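# Press the gauge pin on the magnet-marked post

## Task

Find the one post of the checking fixture that has a yellow magnet on it. Press that post's gauge pin in until it bottoms out and keep it there for at least one second; it may spring back out afterwards. Do not disturb the other three pins, and do not move the magnet.

## Robot and tools

Robot: two UR20 arms, left_arm and right_arm, each carrying a Robotiq 2F-85 two-finger gripper and a wrist camera (cam_left_wrist, cam_right_wrist, 896x504 each). Either arm can do the press; pick the one that reaches the marked post more easily.

Frames. Scene frame: origin at table height midway between the nominal bases, +z up, +x out over the table, left_arm on the +y side (not the image side). Calibrated bases: left_arm at (+0.060, +0.928, 0) m, right_arm at (-0.064, -0.817, 0) m, both nearly unrotated. Every reported hand position (metres), quaternion (wxyz) and velocity for an arm is in that arm's own base frame. Offsets you command are taken along the axes of that arm's current Hand target. On the gripper, the fingers point along +z, they open and close along y, and the camera block sits about 10 cm off toward +x. end_effector_position is the point between closed pads; the fingertips lie about 19 mm past it when closed, 6 mm when open. Printed poses can be a few cm off.

Row layout (shared by execute_actions and move): one flat list of 18 numbers covering both arms, all in [-1, 1]. First left_arm: dx, dy, dz, rx, ry, rz, then left gripper position, force_limit, speed; then the same nine for right_arm. dx..rz are an offset, not a pose: a displacement from the Hand target as it was when the action or move began, in that Hand target's axes. 1.0 equals 0.6 m of travel or 180 degrees; rx, ry, rz form a single rotation vector. Six zeros re-request the existing Hand target (useful to close a gap where the gripper settled short). Always resend each gripper's three numbers as you want them; 0 is a real command, not 'no change'.

Gripper numbers: position +1 is 85 mm open, about -0.8 brings the pads together, -1 squeezes until blocked. speed -1/0/+1 is roughly 20/85/150 mm/s. force_limit sets grip strength. For pressing a pin, closing the fingers (e.g. position -0.8) and pushing with the fingertips is typical.

Tools:
- execute_actions(actions, cameras): actions is a list of actions; each action is a table of up to 15 rows, one row per 1/30 s step, 15 steps (0.5 s) per action; a short table keeps its last row. Every row in an action counts from that action's start pose, and the next action starts from the new Hand target, so a repeated offset moves further. Empty list: just report state and images.
- move(target, speed, blend, stop_force, zero, blocking, cameras): straight-line path for each gripper toward the offset in target (one row, or a list of up to 15 rows all measured from the same starting Hand targets). speed in m/s, 0.002 to 4.2, default 0.25 (turns up to twice that in rad/s). blend in m rounds corners in a list. stop_force in N, 6 to 120, ends an arm's path once its wrist sensor feels that much push against the motion; the arm then backs to just before that level but keeps some press. zero (with stop_force) re-zeroes moving arms first (default true). blocking=false returns early but cannot be combined with stop_force. Paths stop at 10 s. Do not use stop_force when moving away from a contact, or when the gripper rotates.
- wait(seconds 0 to 10): let time pass with arms holding their last command; use it to hold the pin down for a second.
- stop(): brake the running move.
- zoom_image(camera, region [x0, y0, x1, y1] in pixels, at most 504x504): closer look at the latest image.
- zero_wrist_force(arm): subtract the current wrist reading from later ones.
- read_manual(section='licences'): licence texts only.
- finished_scene(scene): end the current scene, given its number.

Results: per arm, end_effector_position, quaternion, Hand target (your last commanded pose after clipping; the next offsets count from it), Tool commands, joint positions/torques, Wrist force and torque in the gripper's own axes (a push on a surface reads as force back into the arm) plus the peak since last shown, gripper position_measured (counts: 3 open, 130 about 40 mm, 230 pads together) and object_status (0 moving, 1 blocked opening, 2 blocked closing, 3 reached target). A move adds a 'move:' line: done, off_target, moving, held or fault, and limits such as paced or held. done does not prove nothing was touched.

Suggested order: look with the cameras (zoom) to find the post with the yellow magnet and its pin; position the fingertips just above/in line with that pin away from the magnet; approach slowly (a few cm/s) along the pin axis with stop_force of modest size and a target a little beyond the expected full travel; confirm in the wrist force and position that the pin has bottomed out; wait about 1 s or more; then move back out without stop_force; check the scene and call finished_scene.

Avoid: the arms are very stiff, so aiming even slightly past a solid stop can trigger a fault; an outside force near 150 N (plus or minus 25) or a joint torque at its limit halts the arm for 10 s. Approach slowly. Keep hands away from the other pins and from the magnet, and don't let anything fall off the table. Keep the arms clear of each other and don't sweep a path close to an arm's own base (go around it). Orientation changes are capped at 32 degrees from the measured one per step. Holding stretched poses or pushing at unreachable targets heats motors; at 85 °C an arm is braked for 30 to 60 s.

Each tool is called after "Request:" in YAML: its name, and indented under it one key for each argument.

## Session

Request:
execute_actions:
  actions: []

Scene clock: 0.00 s.
left_arm: end_effector_position=(+0.6452, +0.5338, +0.3687) position_measured=3 object_status=3 end_effector_quat_wxyz=(+0.054, +0.895, -0.431, +0.101) | right_arm: end_effector_position=(+1.0094, -0.4085, +0.1239) position_measured=3 object_status=3 end_effector_quat_wxyz=(+0.497, -0.362, -0.574, -0.541)
Joint positions: left_arm=[0.541 -1.507 2.094 -2.179 -1.799 -1.706] | right_arm=[2.693 -2.576 -1.22 -2.623 2.507 -0.374]
Joint velocities: within noise
Joint torques (N m): no reading
Motor temperatures (°C): left_arm=[24 36 26 39 35 34] | right_arm=[29 36 36 38 34 39]
Wrist force (N): no reading
Wrist torque (N m): no reading
Wrist force, peak (N): no reading
Hand target: left_arm +0.6452, +0.5338, +0.3687; +0.054, +0.895, -0.431, +0.101 | right_arm +1.0094, -0.4085, +0.1239; +0.497, -0.362, -0.574, -0.541
Tool commands: left_gripper/position=+1.0 left_gripper/force_limit=+1.0 left_gripper/speed=+1.0 right_gripper/position=+1.0 right_gripper/force_limit=+1.0 right_gripper/speed=+1.0

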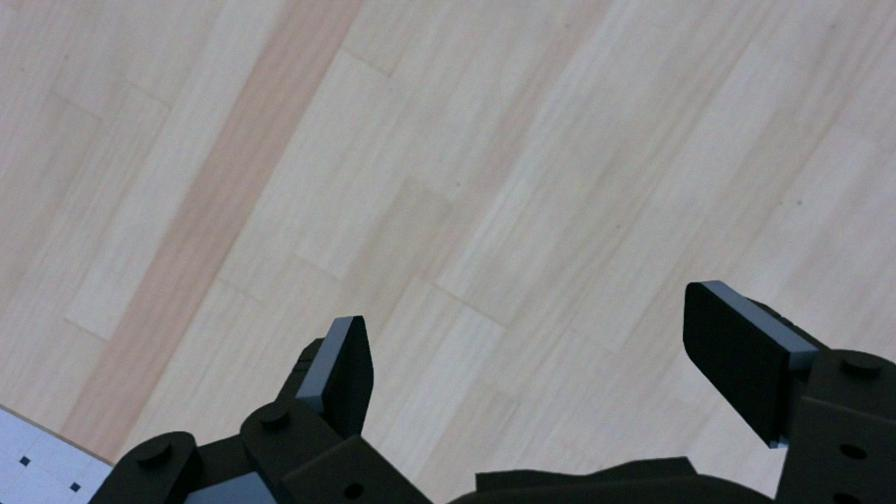

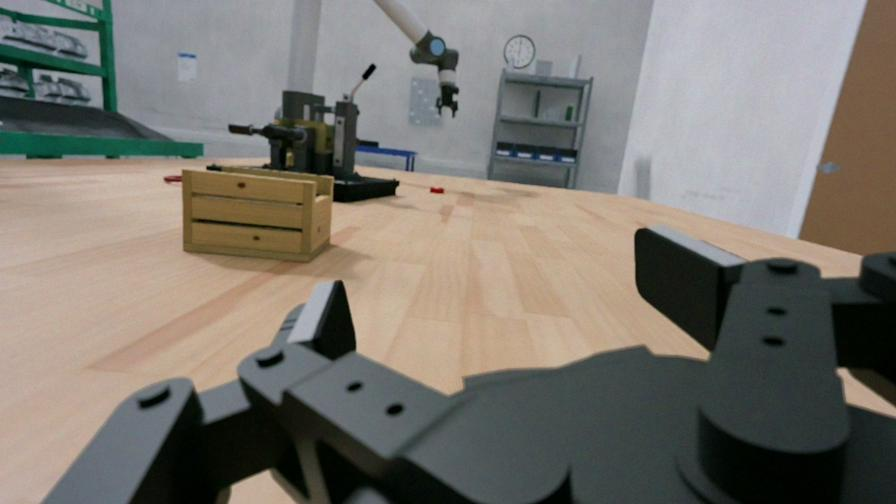

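Request:
zoom_image:
  camera: "cam_right_wrist"
  region: [140, 50, 480, 270]

Request:
zoom_image:
  camera: "cam_left_wrist"
  region: [0, 380, 160, 504]

Scaled by 1.482 (camera's finer frame: 1280x720).

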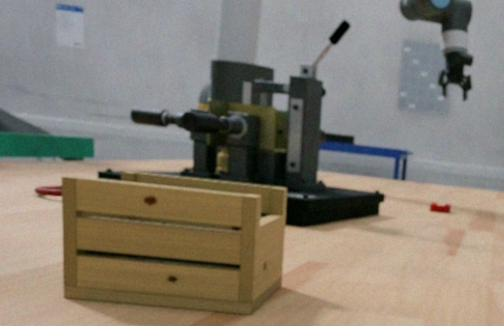

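Scaled by 3.150 (camera's finer frame: 1280x720).

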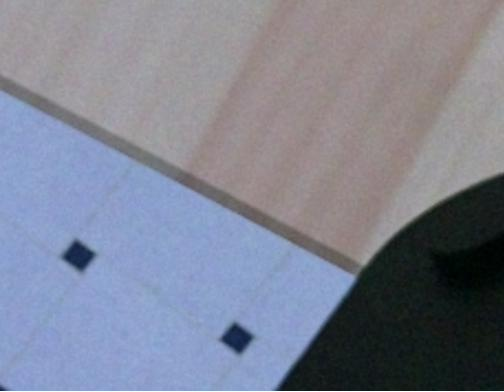

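Request:
move:
  target:
    - [0.73,0.383,-0.39,-0.057,-0.0025,0.2435,1,1,1,0,0,0,0,0,0,1,1,1]
  speed: 0.5

Scene clock: 3.57 s.
left_arm: end_effector_position=(+0.7006, +0.1006, +0.6980) position_measured=3 object_status=3 end_effector_quat_wxyz=(-0.089, -0.662, +0.741, -0.072) | right_arm: end_effector_position=(+1.0094, -0.4085, +0.1239) position_measured=3 object_status=3 end_effector_quat_wxyz=(+0.497, -0.362, -0.574, -0.541)
Joint positions: left_arm=[-0.035 -1.782 1.849 -1.609 -1.798 -1.491] | right_arm=[2.693 -2.576 -1.22 -2.623 2.507 -0.374]
Joint torques (N m): left_arm=[-17.44 -23.08 -133.55 -6.22 4.39 2.79] | right_arm=[0.34 248.23 75.01 -2.74 1.06 0.16]
Wrist force (N): left_arm=[0.0 -0.4 -0.1] | right_arm=[-0.2 0.2 0.0]
Wrist torque (N m): left_arm=[-0.06 -0.03 -0.05] | right_arm=[0.04 0.03 0.00]
Wrist force, peak (N): left_arm=[4.4 -1.7 -2.1] | right_arm=[0.0 0.5 0.5]
Hand target: left_arm +0.7007, +0.1004, +0.6981; -0.089, -0.662, +0.741, -0.072 | right_arm +1.0094, -0.4085, +0.1239; +0.497, -0.362, -0.574, -0.541
Off the commanded pose: left_arm 0.000 m, 0 deg | right_arm 0.000 m, 0 deg.
move: done
cam_left_wrist: T_world_to_cam=[[-0.971392, 0.236996, -0.0151471, 0.684106], [0.23461, 0.967586, 0.0934599, -0.30364], [0.0368057, 0.0872326, -0.995508, 0.786353], [0, 0, 0, 1]] pos_world=[0.70683, 0.0630721, 0.821561]

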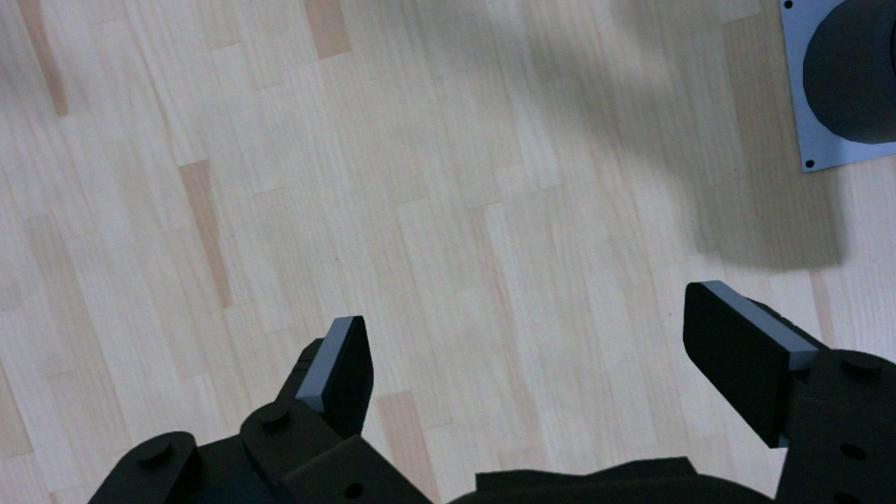

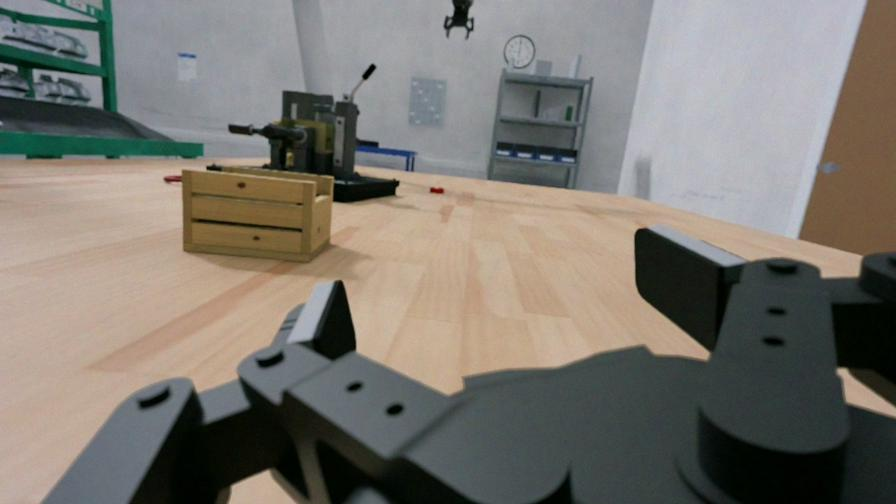

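Request:
move:
  target:
    - [0.772,0.164,0.097,-0.0757,-0.0037,0.3247,1,1,1,0,0,0,0,0,0,1,1,1]
  speed: 0.5
  cameras: ["cam_left_wrist"]

Scene clock: 5.63 s.
left_arm: end_effector_position=(+0.5511, -0.3498, +0.7474) position_measured=3 object_status=3 end_effector_quat_wxyz=(-0.113, -0.203, +0.972, -0.018) | right_arm: end_effector_position=(+1.0094, -0.4085, +0.1239) position_measured=3 object_status=3 end_effector_quat_wxyz=(+0.497, -0.362, -0.574, -0.541)
Joint positions: left_arm=[-0.769 -1.823 1.796 -1.445 -1.777 -1.171] | right_arm=[2.693 -2.576 -1.22 -2.623 2.507 -0.374]
Joint torques (N m): left_arm=[-5.76 -17.82 -132.2 -6.37 4.26 2.77] | right_arm=[3.7 248 71.54 -2.17 1.28 0.69]
Wrist force (N): left_arm=[0.2 -0.6 -0.1] | right_arm=[0.0 0.2 -0.1]
Wrist torque (N m): left_arm=[-0.17 -0.04 -0.03] | right_arm=[0.04 -0.01 0.00]
Wrist force, peak (N): left_arm=[3.5 -4.2 0.3] | right_arm=[0.1 0.5 0.5]
Hand target: left_arm +0.5511, -0.3499, +0.7474; -0.113, -0.203, +0.973, -0.018 | right_arm +1.0094, -0.4085, +0.1239; +0.497, -0.362, -0.574, -0.541
Off the commanded pose: left_arm 0.000 m, 0 deg | right_arm 0.000 m, 0 deg.
move: done
cam_left_wrist: T_world_to_cam=[[-0.280298, 0.959806, -0.0143558, 0.517696], [0.955302, 0.280385, 0.0937188, -0.475249], [0.0939769, 0.0125551, -0.995495, 0.822699], [0, 0, 0, 1]] pos_world=[0.5218, -0.373964, 0.870965]

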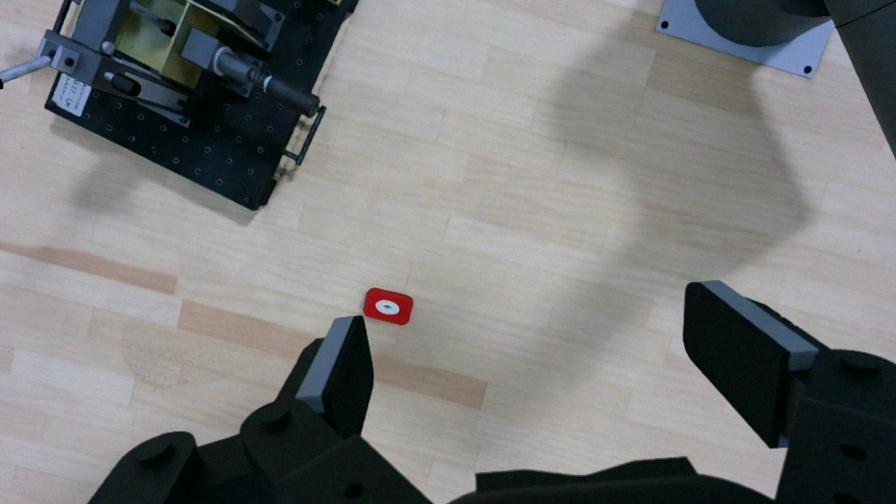

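Request:
move:
  target:
    - [0.435,-0.606,0.095,0,0,0,1,1,1,0,0,0,0,0,0,1,1,1]
  speed: 0.5
  cameras: ["cam_left_wrist"]

Request:
zoom_image:
  camera: "cam_left_wrist"
  region: [200, 0, 700, 480]

Scene clock: 7.70 s.
left_arm: end_effector_position=(+0.4513, -0.7897, +0.7469) position_measured=3 object_status=3 end_effector_quat_wxyz=(-0.113, -0.203, +0.973, -0.018) | right_arm: end_effector_position=(+1.0094, -0.4085, +0.1239) position_measured=3 object_status=3 end_effector_quat_wxyz=(+0.497, -0.362, -0.574, -0.541)
Joint positions: left_arm=[-1.189 -1.554 1.585 -1.598 -1.799 -1.6] | right_arm=[2.693 -2.576 -1.22 -2.623 2.507 -0.374]
Joint torques (N m): left_arm=[-12.91 -83.3 -128.92 -12.12 4.48 -4.32] | right_arm=[-0.39 254.9 72.43 -1.99 2.22 2.01]
Wrist force (N): left_arm=[0.1 -1.0 0.4] | right_arm=[0.3 0.2 0.3]
Wrist torque (N m): left_arm=[-0.12 -0.04 0.01] | right_arm=[0.03 -0.06 -0.01]
Wrist force, peak (N): left_arm=[2.8 -4.8 1.3] | right_arm=[0.2 0.4 0.5]
Hand target: left_arm +0.4512, -0.7900, +0.7469; -0.113, -0.203, +0.973, -0.018 | right_arm +1.0094, -0.4085, +0.1239; +0.497, -0.362, -0.574, -0.541
Off the commanded pose: left_arm 0.000 m, 0 deg | right_arm 0.000 m, 0 deg.
move: done
cam_left_wrist: T_world_to_cam=[[-0.279984, 0.959896, -0.0144454, 0.912048], [0.955384, 0.280079, 0.0937907, -0.256841], [0.0940752, 0.0124589, -0.995487, 0.836978], [0, 0, 0, 1]] pos_world=[0.422001, -0.813963, 0.870465]

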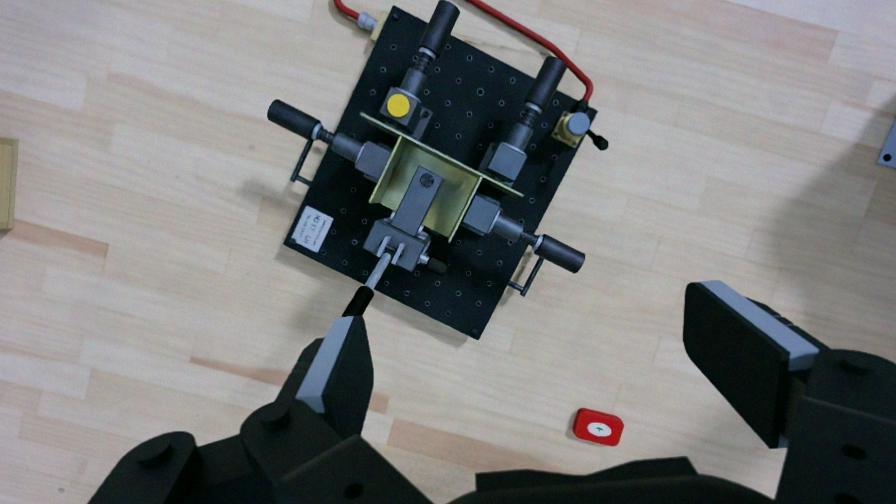

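Scaled by 1.008 (camera's finer frame: 1280x720).

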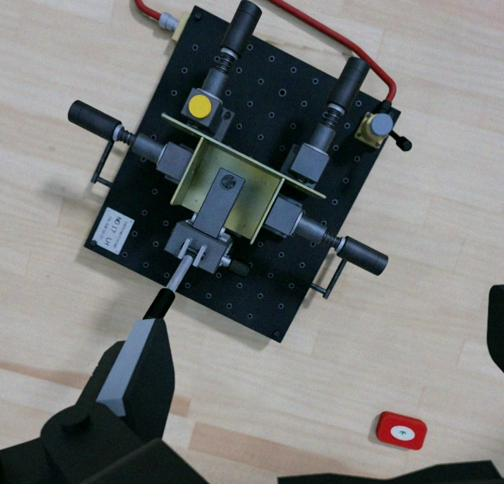

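Request:
zoom_image:
  camera: "cam_left_wrist"
  region: [350, 0, 500, 150]

Scaled by 3.360 (camera's finer frame: 1280x720).

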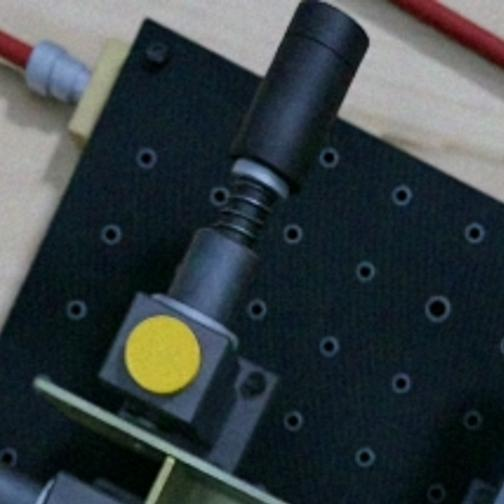

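Request:
move:
  target:
    - [0.578,0.125,0.473,-0.0171,-0.0719,0.178,1,1,1,0,0,0,0,0,0,1,1,1]
  speed: 0.4
  cameras: ["cam_left_wrist"]

Request:
zoom_image:
  camera: "cam_left_wrist"
  region: [300, 100, 600, 350]

Scene clock: 11.77 s.
left_arm: end_effector_position=(+0.0520, -0.8795, +0.5499) position_measured=3 object_status=3 end_effector_quat_wxyz=(+0.000, +0.075, +0.997, +0.000) | right_arm: end_effector_position=(+1.0094, -0.4085, +0.1239) position_measured=3 object_status=3 end_effector_quat_wxyz=(+0.497, -0.362, -0.574, -0.541)
Joint positions: left_arm=[-1.742 -1.569 1.864 -1.865 -1.571 -1.592] | right_arm=[2.693 -2.576 -1.22 -2.623 2.507 -0.374]
Joint torques (N m): left_arm=[-16.37 -76.26 -81.75 -14.04 4.44 -3.78] | right_arm=[-4.26 253.15 74.83 -0.09 3.28 2.13]
Wrist force (N): left_arm=[0.5 -0.6 0.1] | right_arm=[0.2 -0.1 0.1]
Wrist torque (N m): left_arm=[-0.13 -0.20 0.10] | right_arm=[-0.02 -0.04 -0.01]
Wrist force, peak (N): left_arm=[4.5 -2.0 2.4] | right_arm=[0.3 0.7 0.4]
Hand target: left_arm +0.0518, -0.8796, +0.5498; +0.000, +0.075, +0.997, +0.000 | right_arm +1.0094, -0.4085, +0.1239; +0.497, -0.362, -0.574, -0.541
Off the commanded pose: left_arm 0.000 m, 0 deg | right_arm 0.000 m, 0 deg.
move: done
cam_left_wrist: T_world_to_cam=[[0.275299, 0.961349, 0.00442905, 0.845592], [0.911595, -0.262508, 0.31636, -0.429037], [0.305294, -0.0830558, -0.948629, 0.558801], [0, 0, 0, 1]] pos_world=[-0.0122807, -0.879122, 0.66208]

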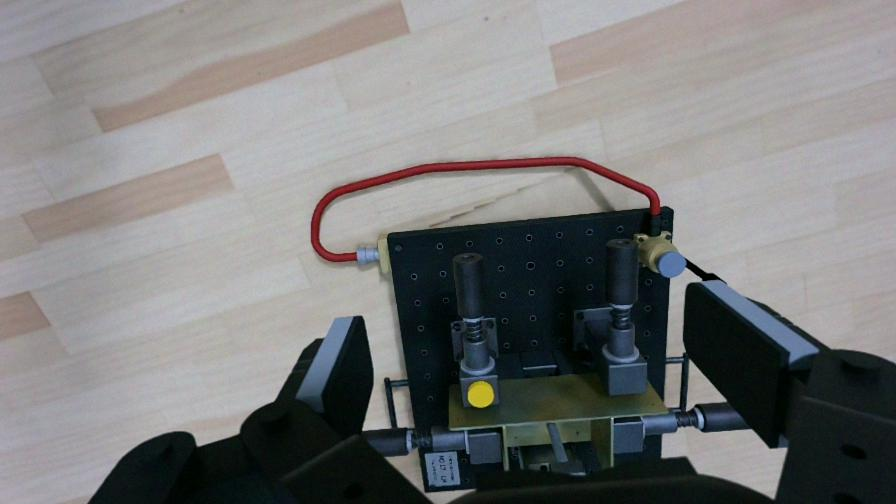

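Scaled by 1.680 (camera's finer frame: 1280x720).

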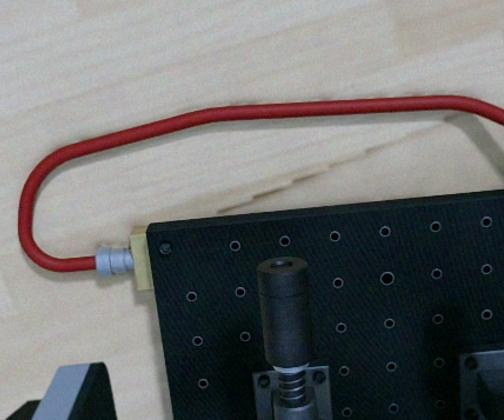

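Request:
move:
  target:
    - [-0.1137,-0.0025,0.6163,0,0,0.0072,-1,0,0,0,0,0,0,0,0,1,1,1]
  speed: 0.3
  cameras: ["cam_left_wrist"]

Request:
zoom_image:
  camera: "cam_left_wrist"
  region: [300, 200, 600, 504]

Scene clock: 14.77 s.
left_arm: end_effector_position=(+0.1192, -0.8911, +0.1802) position_measured=232 object_status=3 end_effector_quat_wxyz=(+0.000, +0.086, +0.996, +0.000) | right_arm: end_effector_position=(+1.0094, -0.4085, +0.1239) position_measured=3 object_status=3 end_effector_quat_wxyz=(+0.497, -0.362, -0.574, -0.541)
Joint positions: left_arm=[-1.663 -1.292 2.144 -2.422 -1.57 -1.491] | right_arm=[2.693 -2.576 -1.22 -2.623 2.507 -0.374]
Joint torques (N m): left_arm=[20.72 -102.51 -49.04 -13.95 -4.67 2.65] | right_arm=[-3.82 255.24 71.7 -0.6 3.55 3.23]
Wrist force (N): left_arm=[-0.2 -0.4 -0.3] | right_arm=[0.2 0.2 0.4]
Wrist torque (N m): left_arm=[-0.19 -0.09 0.07] | right_arm=[0.03 -0.03 -0.01]
Wrist force, peak (N): left_arm=[1.1 -0.6 -3.4] | right_arm=[0.2 0.7 0.1]
Hand target: left_arm +0.1192, -0.8911, +0.1800; +0.000, +0.086, +0.996, +0.000 | right_arm +1.0094, -0.4085, +0.1239; +0.497, -0.362, -0.574, -0.541
Off the commanded pose: left_arm 0.000 m, 0 deg | right_arm 0.000 m, 0 deg.
move: done
cam_left_wrist: T_world_to_cam=[[0.297207, 0.954802, 0.00450584, 0.83143], [0.905291, -0.283289, 0.316536, -0.394173], [0.303506, -0.0899976, -0.94857, 0.180648], [0, 0, 0, 1]] pos_world=[0.0549072, -0.889258, 0.292381]

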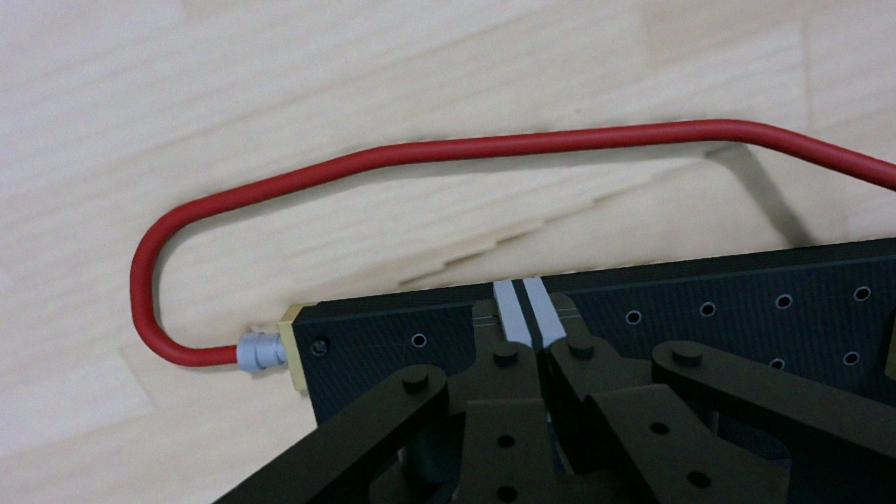

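Scaled by 1.658 (camera's finer frame: 1280x720).

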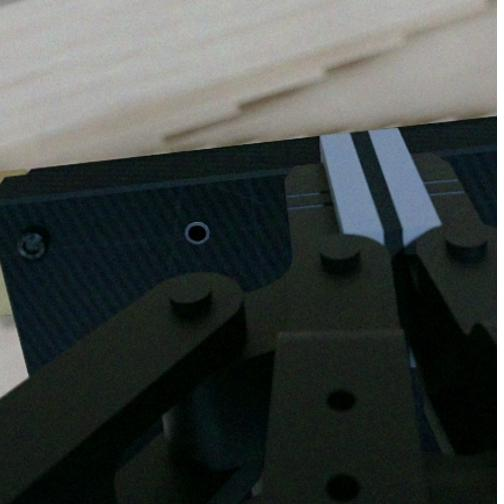

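Request:
zoom_image:
  camera: "cam_left_wrist"
  region: [360, 400, 560, 504]

Scaled by 2.520 (camera's finer frame: 1280x720).

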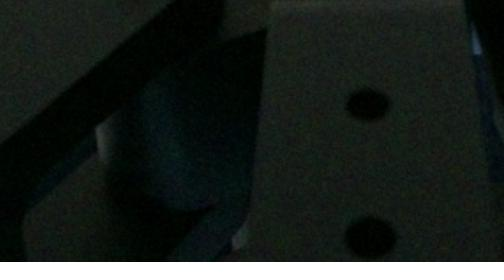

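Request:
move:
  target:
    - [-0.0845,0,-0.22,0,0,0,-1,0,0,0,0,0,0,0,0,1,1,1]
  speed: 0.3
  cameras: ["cam_left_wrist"]

Request:
zoom_image:
  camera: "cam_left_wrist"
  region: [350, 100, 650, 400]

Scene clock: 17.83 s.
left_arm: end_effector_position=(+0.1691, -0.8998, +0.3119) position_measured=232 object_status=3 end_effector_quat_wxyz=(+0.000, +0.086, +0.996, +0.000) | right_arm: end_effector_position=(+1.0094, -0.4085, +0.1239) position_measured=3 object_status=3 end_effector_quat_wxyz=(+0.497, -0.362, -0.574, -0.541)
Joint positions: left_arm=[-1.607 -1.395 2.037 -2.212 -1.57 -1.434] | right_arm=[2.693 -2.576 -1.22 -2.623 2.507 -0.374]
Joint torques (N m): left_arm=[18.98 -145.17 -116.87 -5.74 -4.57 2.5] | right_arm=[-1.65 254.3 75.32 -0.76 3.12 3.87]
Wrist force (N): left_arm=[0.2 -0.5 -0.7] | right_arm=[0.0 0.2 0.3]
Wrist torque (N m): left_arm=[-0.12 -0.12 0.05] | right_arm=[0.04 -0.01 0.00]
Wrist force, peak (N): left_arm=[-0.9 -0.2 -3.9] | right_arm=[0.5 0.5 0.3]
Hand target: left_arm +0.1691, -0.8998, +0.3121; +0.000, +0.086, +0.996, +0.000 | right_arm +1.0094, -0.4085, +0.1239; +0.497, -0.362, -0.574, -0.541
Off the commanded pose: left_arm 0.000 m, 0 deg | right_arm 0.000 m, 0 deg.
move: done
cam_left_wrist: T_world_to_cam=[[0.297177, 0.954811, 0.00459602, 0.824286], [0.9053, -0.28329, 0.316509, -0.483491], [0.303509, -0.0898985, -0.948578, 0.289739], [0, 0, 0, 1]] pos_world=[0.104807, -0.897958, 0.424081]

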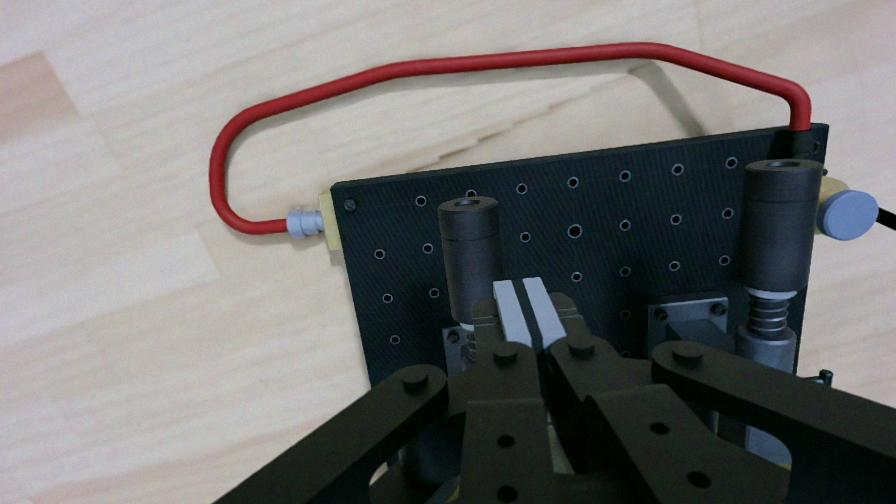

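Scaled by 1.680 (camera's finer frame: 1280x720).

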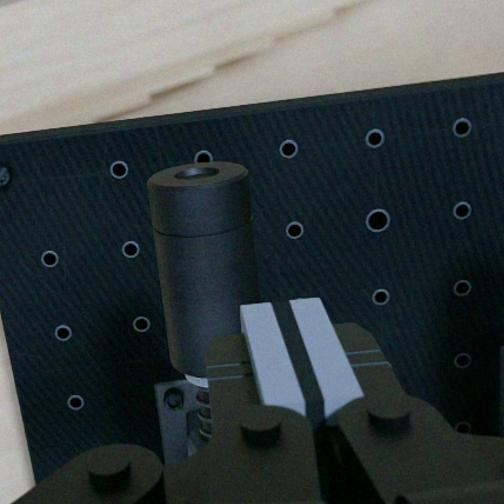

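Request:
move:
  target:
    - [0.0772,-0.0134,0,0,0,0.005,-1,0,0,0,0,0,0,0,0,1,1,1]
    - [0.0772,-0.0134,0.22,0,0,0.005,-1,0,0,0,0,0,0,0,0,1,1,1]
  speed: 0.3
  cameras: ["cam_left_wrist"]

Request:
zoom_image:
  camera: "cam_left_wrist"
  region: [360, 250, 660, 504]

Scene clock: 20.40 s.
left_arm: end_effector_position=(+0.1221, -0.8997, +0.1802) position_measured=232 object_status=3 end_effector_quat_wxyz=(+0.000, +0.094, +0.996, +0.000) | right_arm: end_effector_position=(+1.0094, -0.4085, +0.1239) position_measured=3 object_status=3 end_effector_quat_wxyz=(+0.497, -0.362, -0.574, -0.541)
Joint positions: left_arm=[-1.659 -1.284 2.131 -2.417 -1.57 -1.471] | right_arm=[2.693 -2.576 -1.22 -2.623 2.507 -0.374]
Joint torques (N m): left_arm=[18.24 -99.8 -52.57 -14.49 5.49 2.02] | right_arm=[-4.94 254.86 74.79 -1.28 3.52 4.09]
Wrist force (N): left_arm=[0.1 -0.3 -0.4] | right_arm=[0.0 0.4 0.1]
Wrist torque (N m): left_arm=[-0.16 -0.14 0.06] | right_arm=[0.08 -0.01 0.00]
Wrist force, peak (N): left_arm=[1.3 -1.0 -4.4] | right_arm=[0.2 0.5 0.7]
Hand target: left_arm +0.1221, -0.8997, +0.1800; +0.000, +0.094, +0.996, +0.000 | right_arm +1.0094, -0.4085, +0.1239; +0.497, -0.362, -0.574, -0.541
Off the commanded pose: left_arm 0.000 m, 0 deg | right_arm 0.000 m, 0 deg.
move: done
cam_left_wrist: T_world_to_cam=[[0.312141, 0.950025, 0.00450455, 0.832683], [0.900773, -0.297459, 0.316429, -0.411397], [0.301955, -0.0947128, -0.948606, 0.174839], [0, 0, 0, 1]] pos_world=[0.0578675, -0.896884, 0.292281]

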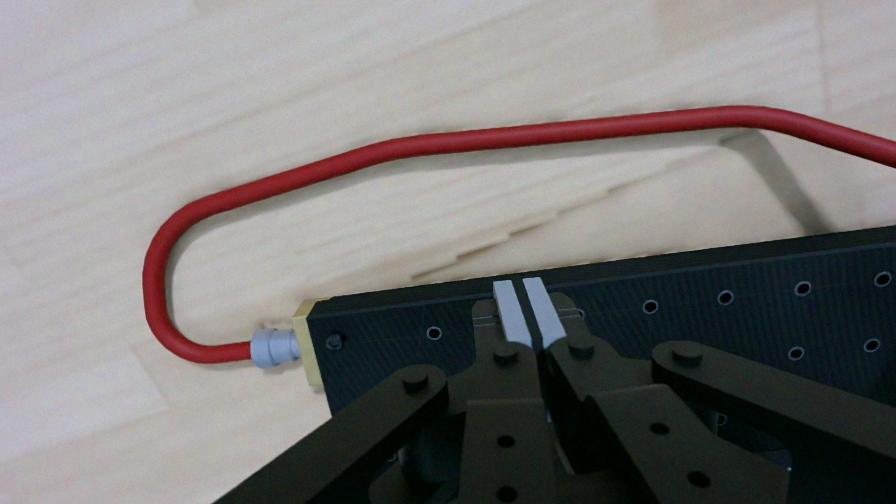

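Scaled by 1.680 (camera's finer frame: 1280x720).

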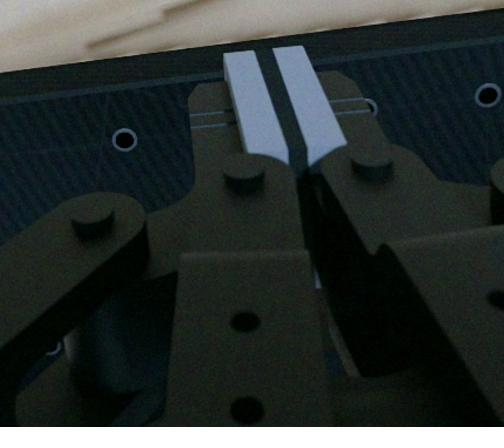

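Request:
move:
  target: [-0.0667,0,0,0,0,0,-1,0,0,0,0,0,0,0,0,1,1,1]
  speed: 0.03
  stop_force: 8
  cameras: ["cam_left_wrist"]

Scene clock: 23.37 s.
left_arm: end_effector_position=(+0.1576, -0.9065, +0.1800) position_measured=232 object_status=3 end_effector_quat_wxyz=(+0.000, +0.094, +0.996, +0.000) | right_arm: end_effector_position=(+1.0094, -0.4085, +0.1239) position_measured=3 object_status=3 end_effector_quat_wxyz=(+0.497, -0.362, -0.574, -0.541)
Joint positions: left_arm=[-1.619 -1.273 2.114 -2.412 -1.57 -1.431] | right_arm=[2.693 -2.576 -1.22 -2.623 2.507 -0.374]
Joint torques (N m): left_arm=[-12.2 -159.15 -58.55 -12.1 5.71 -4.65] | right_arm=[-2.36 255.26 73.17 -0.35 3.48 3.98]
Wrist force (N): left_arm=[6.6 -1.9 0.1] | right_arm=[-0.2 0.1 0.0]
Wrist torque (N m): left_arm=[-0.08 -0.09 0.04] | right_arm=[0.02 0.04 -0.01]
Wrist force, peak (N): left_arm=[8.3 1.1 -0.6] | right_arm=[0.1 0.3 0.8]
Hand target: left_arm +0.1576, -0.9065, +0.1800; +0.000, +0.094, +0.996, +0.000 (not the last commanded pose) | right_arm +1.0094, -0.4085, +0.1239; +0.497, -0.362, -0.574, -0.541
Off the commanded pose: left_arm 0.004 m, 0 deg | right_arm 0.000 m, 0 deg.
move: contact (left_arm)
cam_left_wrist: T_world_to_cam=[[0.312111, 0.950034, 0.00459427, 0.827953], [0.900782, -0.297461, 0.316401, -0.44533], [0.301958, -0.0946137, -0.948615, 0.163483], [0, 0, 0, 1]] pos_world=[0.0933673, -0.903584, 0.292181]

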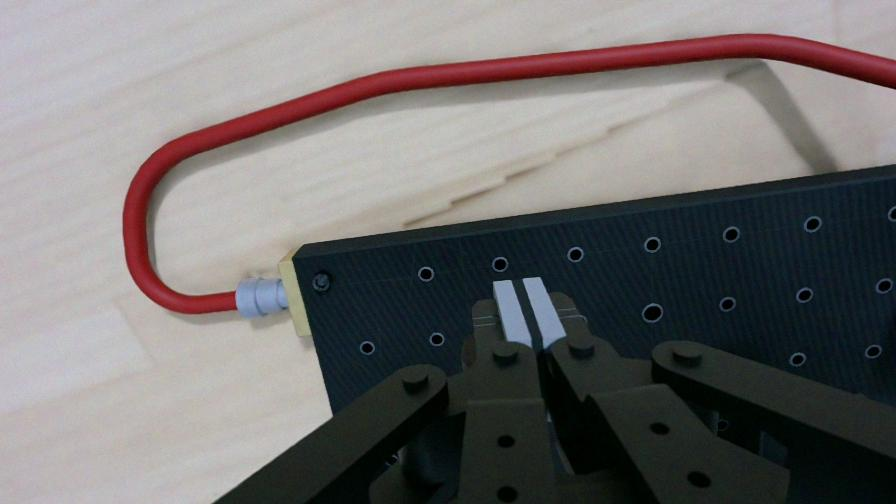

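Request:
move:
  target: [-0.05,0,0,0,0,0,-1,0,0,0,0,0,0,0,0,1,1,1]
  speed: 0.015
  stop_force: 40
  zero: false
  cameras: ["cam_left_wrist"]

Scene clock: 26.07 s.
left_arm: end_effector_position=(+0.1741, -0.9096, +0.1800) position_measured=232 object_status=3 end_effector_quat_wxyz=(+0.000, +0.094, +0.996, +0.000) | right_arm: end_effector_position=(+1.0094, -0.4085, +0.1239) position_measured=3 object_status=3 end_effector_quat_wxyz=(+0.497, -0.362, -0.574, -0.541)
Joint positions: left_arm=[-1.601 -1.267 2.106 -2.409 -1.57 -1.412] | right_arm=[2.693 -2.576 -1.22 -2.623 2.507 -0.374]
Joint torques (N m): left_arm=[9.61 -164.14 -61.07 -12.87 15.61 -3.98] | right_arm=[-2.56 253.89 76.49 -0.84 3.09 3.82]
Wrist force (N): left_arm=[35.5 -1.3 0.3] | right_arm=[0.1 0.1 0.2]
Wrist torque (N m): left_arm=[-0.15 0.07 -0.11] | right_arm=[0.02 -0.02 0.00]
Wrist force, peak (N): left_arm=[76.3 9.5 -13.4] | right_arm=[0.0 0.6 0.5]
Hand target: left_arm +0.1741, -0.9096, +0.1800; +0.000, +0.094, +0.996, +0.000 (not the last commanded pose) | right_arm +1.0094, -0.4085, +0.1239; +0.497, -0.362, -0.574, -0.541
Off the commanded pose: left_arm 0.013 m, 0 deg | right_arm 0.000 m, 0 deg.
move: contact (left_arm)
cam_left_wrist: T_world_to_cam=[[0.312111, 0.950034, 0.00459471, 0.825843], [0.900772, -0.297458, 0.316432, -0.461151], [0.301988, -0.0946231, -0.948604, 0.158183], [0, 0, 0, 1]] pos_world=[0.109867, -0.906784, 0.292181]

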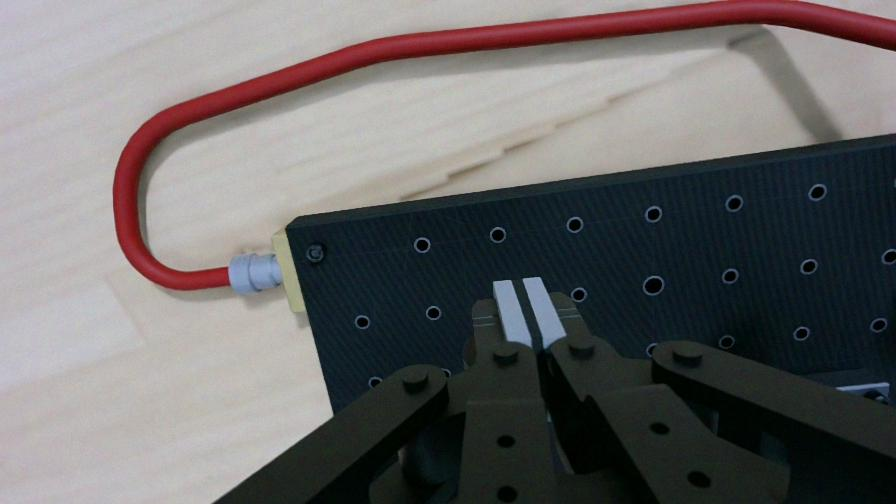

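Request:
move:
  target: [-0.008,0,0,0,0,0,-1,0,0,0,0,0,0,0,0,1,1,1]
  speed: 0.004
  stop_force: 15
  cameras: []

Scene clock: 27.13 s.
left_arm: end_effector_position=(+0.1743, -0.9096, +0.1800) position_measured=232 object_status=3 end_effector_quat_wxyz=(+0.000, +0.094, +0.996, +0.000) | right_arm: end_effector_position=(+1.0094, -0.4085, +0.1239) position_measured=3 object_status=3 end_effector_quat_wxyz=(+0.497, -0.362, -0.574, -0.541)
Joint positions: left_arm=[-1.6 -1.267 2.106 -2.409 -1.57 -1.412] | right_arm=[2.693 -2.576 -1.22 -2.623 2.507 -0.374]
Joint torques (N m): left_arm=[27.18 -155.67 -78.94 -10.08 19.42 -3.87] | right_arm=[-9.41 254.69 74.12 -0.27 3.27 4]
Wrist force (N): left_arm=[53.1 -7.5 1.7] | right_arm=[0.4 0.3 0.3]
Wrist torque (N m): left_arm=[-0.06 0.17 -0.13] | right_arm=[0.05 -0.07 -0.01]
Wrist force, peak (N): left_arm=[58.2 -8.8 0.5] | right_arm=[-0.1 0.5 0.5]
Hand target: left_arm +0.1743, -0.9096, +0.1800; +0.000, +0.094, +0.996, +0.000 (not the last commanded pose) | right_arm +1.0094, -0.4085, +0.1239; +0.497, -0.362, -0.574, -0.541
Off the commanded pose: left_arm 0.005 m, 0 deg | right_arm 0.000 m, 0 deg.
move: contact (left_arm)

Request:
wait:
  seconds: 1.3
  cameras: []

Request:
move:
  target: [0.09,0,0,0,0,0,-1,0,0,0,0,0,0,0,0,1,1,1]
  speed: 0.08
  cameras: ["cam_left_wrist"]

Scene clock: 28.67 s.
left_arm: end_effector_position=(+0.1743, -0.9096, +0.1800) position_measured=232 object_status=3 end_effector_quat_wxyz=(+0.000, +0.094, +0.996, +0.000) | right_arm: end_effector_position=(+1.0094, -0.4085, +0.1239) position_measured=3 object_status=3 end_effector_quat_wxyz=(+0.497, -0.362, -0.574, -0.541)
Joint positions: left_arm=[-1.6 -1.267 2.106 -2.409 -1.57 -1.412] | right_arm=[2.693 -2.576 -1.22 -2.623 2.507 -0.374]
Joint torques (N m): left_arm=[22.19 -153.31 -66.45 -13.57 22.29 -3.86] | right_arm=[-3.48 256.2 73.79 -0.74 3.37 3.85]
Wrist force (N): left_arm=[52.2 -6.1 2.0] | right_arm=[0.1 0.3 0.3]
Wrist torque (N m): left_arm=[-0.07 0.12 -0.14] | right_arm=[0.06 -0.02 0.00]
Wrist force, peak (N): left_arm=[53.0 -7.6 1.9] | right_arm=[0.3 0.3 0.6]
Hand target: left_arm +0.1743, -0.9096, +0.1800; +0.000, +0.094, +0.996, +0.000 (not the last commanded pose) | right_arm +1.0094, -0.4085, +0.1239; +0.497, -0.362, -0.574, -0.541
Tool commands: left_gripper/position=-1.0 left_gripper/force_limit=+0.0 left_gripper/speed=+0.0 right_gripper/position=+1.0 right_gripper/force_limit=+1.0 right_gripper/speed=+1.0
Off the commanded pose: left_arm 0.005 m, 0 deg | right_arm 0.000 m, 0 deg.
wait: 1.30 s; at rest from the start

Scene clock: 29.77 s.
left_arm: end_effector_position=(+0.1214, -0.8995, +0.1800) position_measured=232 object_status=3 end_effector_quat_wxyz=(+0.000, +0.094, +0.996, +0.000) | right_arm: end_effector_position=(+1.0094, -0.4085, +0.1239) position_measured=3 object_status=3 end_effector_quat_wxyz=(+0.497, -0.362, -0.574, -0.541)
Joint positions: left_arm=[-1.66 -1.284 2.132 -2.418 -1.57 -1.472] | right_arm=[2.693 -2.576 -1.22 -2.623 2.507 -0.374]
Joint torques (N m): left_arm=[-23.46 -158.64 -53.18 -13.2 -0.45 -4.06] | right_arm=[-2.46 255.05 74.91 -0.2 3.68 3.91]
Wrist force (N): left_arm=[-2.1 3.6 -0.3] | right_arm=[0.2 0.4 0.0]
Wrist torque (N m): left_arm=[0.56 0.26 0.06] | right_arm=[0.07 -0.04 0.00]
Wrist force, peak (N): left_arm=[51.4 -5.5 1.8] | right_arm=[0.3 0.2 0.6]
Hand target: left_arm +0.1213, -0.8995, +0.1800; +0.000, +0.094, +0.996, +0.000 | right_arm +1.0094, -0.4085, +0.1239; +0.497, -0.362, -0.574, -0.541
Off the commanded pose: left_arm 0.000 m, 0 deg | right_arm 0.000 m, 0 deg.
move: done
cam_left_wrist: T_world_to_cam=[[0.312111, 0.950034, 0.00459427, 0.832696], [0.900782, -0.297461, 0.316401, -0.41067], [0.301958, -0.0946137, -0.948615, 0.175066], [0, 0, 0, 1]] pos_world=[0.0571673, -0.896684, 0.292181]

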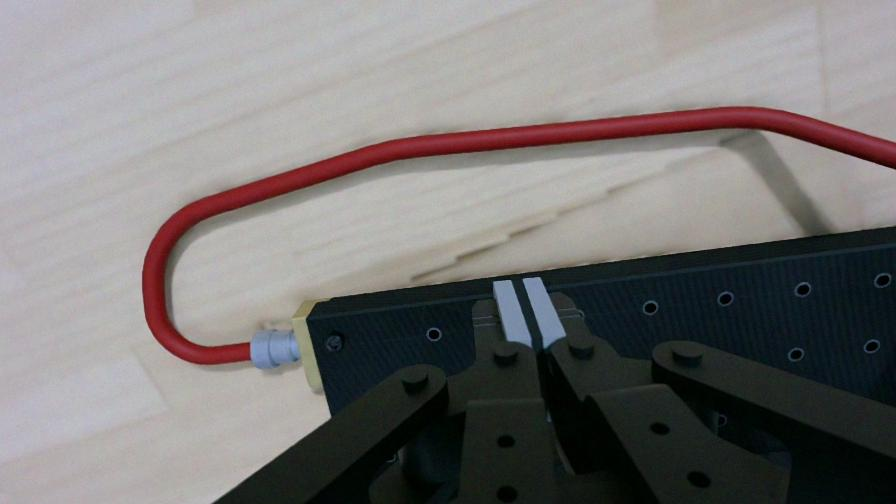

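Request:
finished_scene:
  scene: 1

The scene is finished: the task was done.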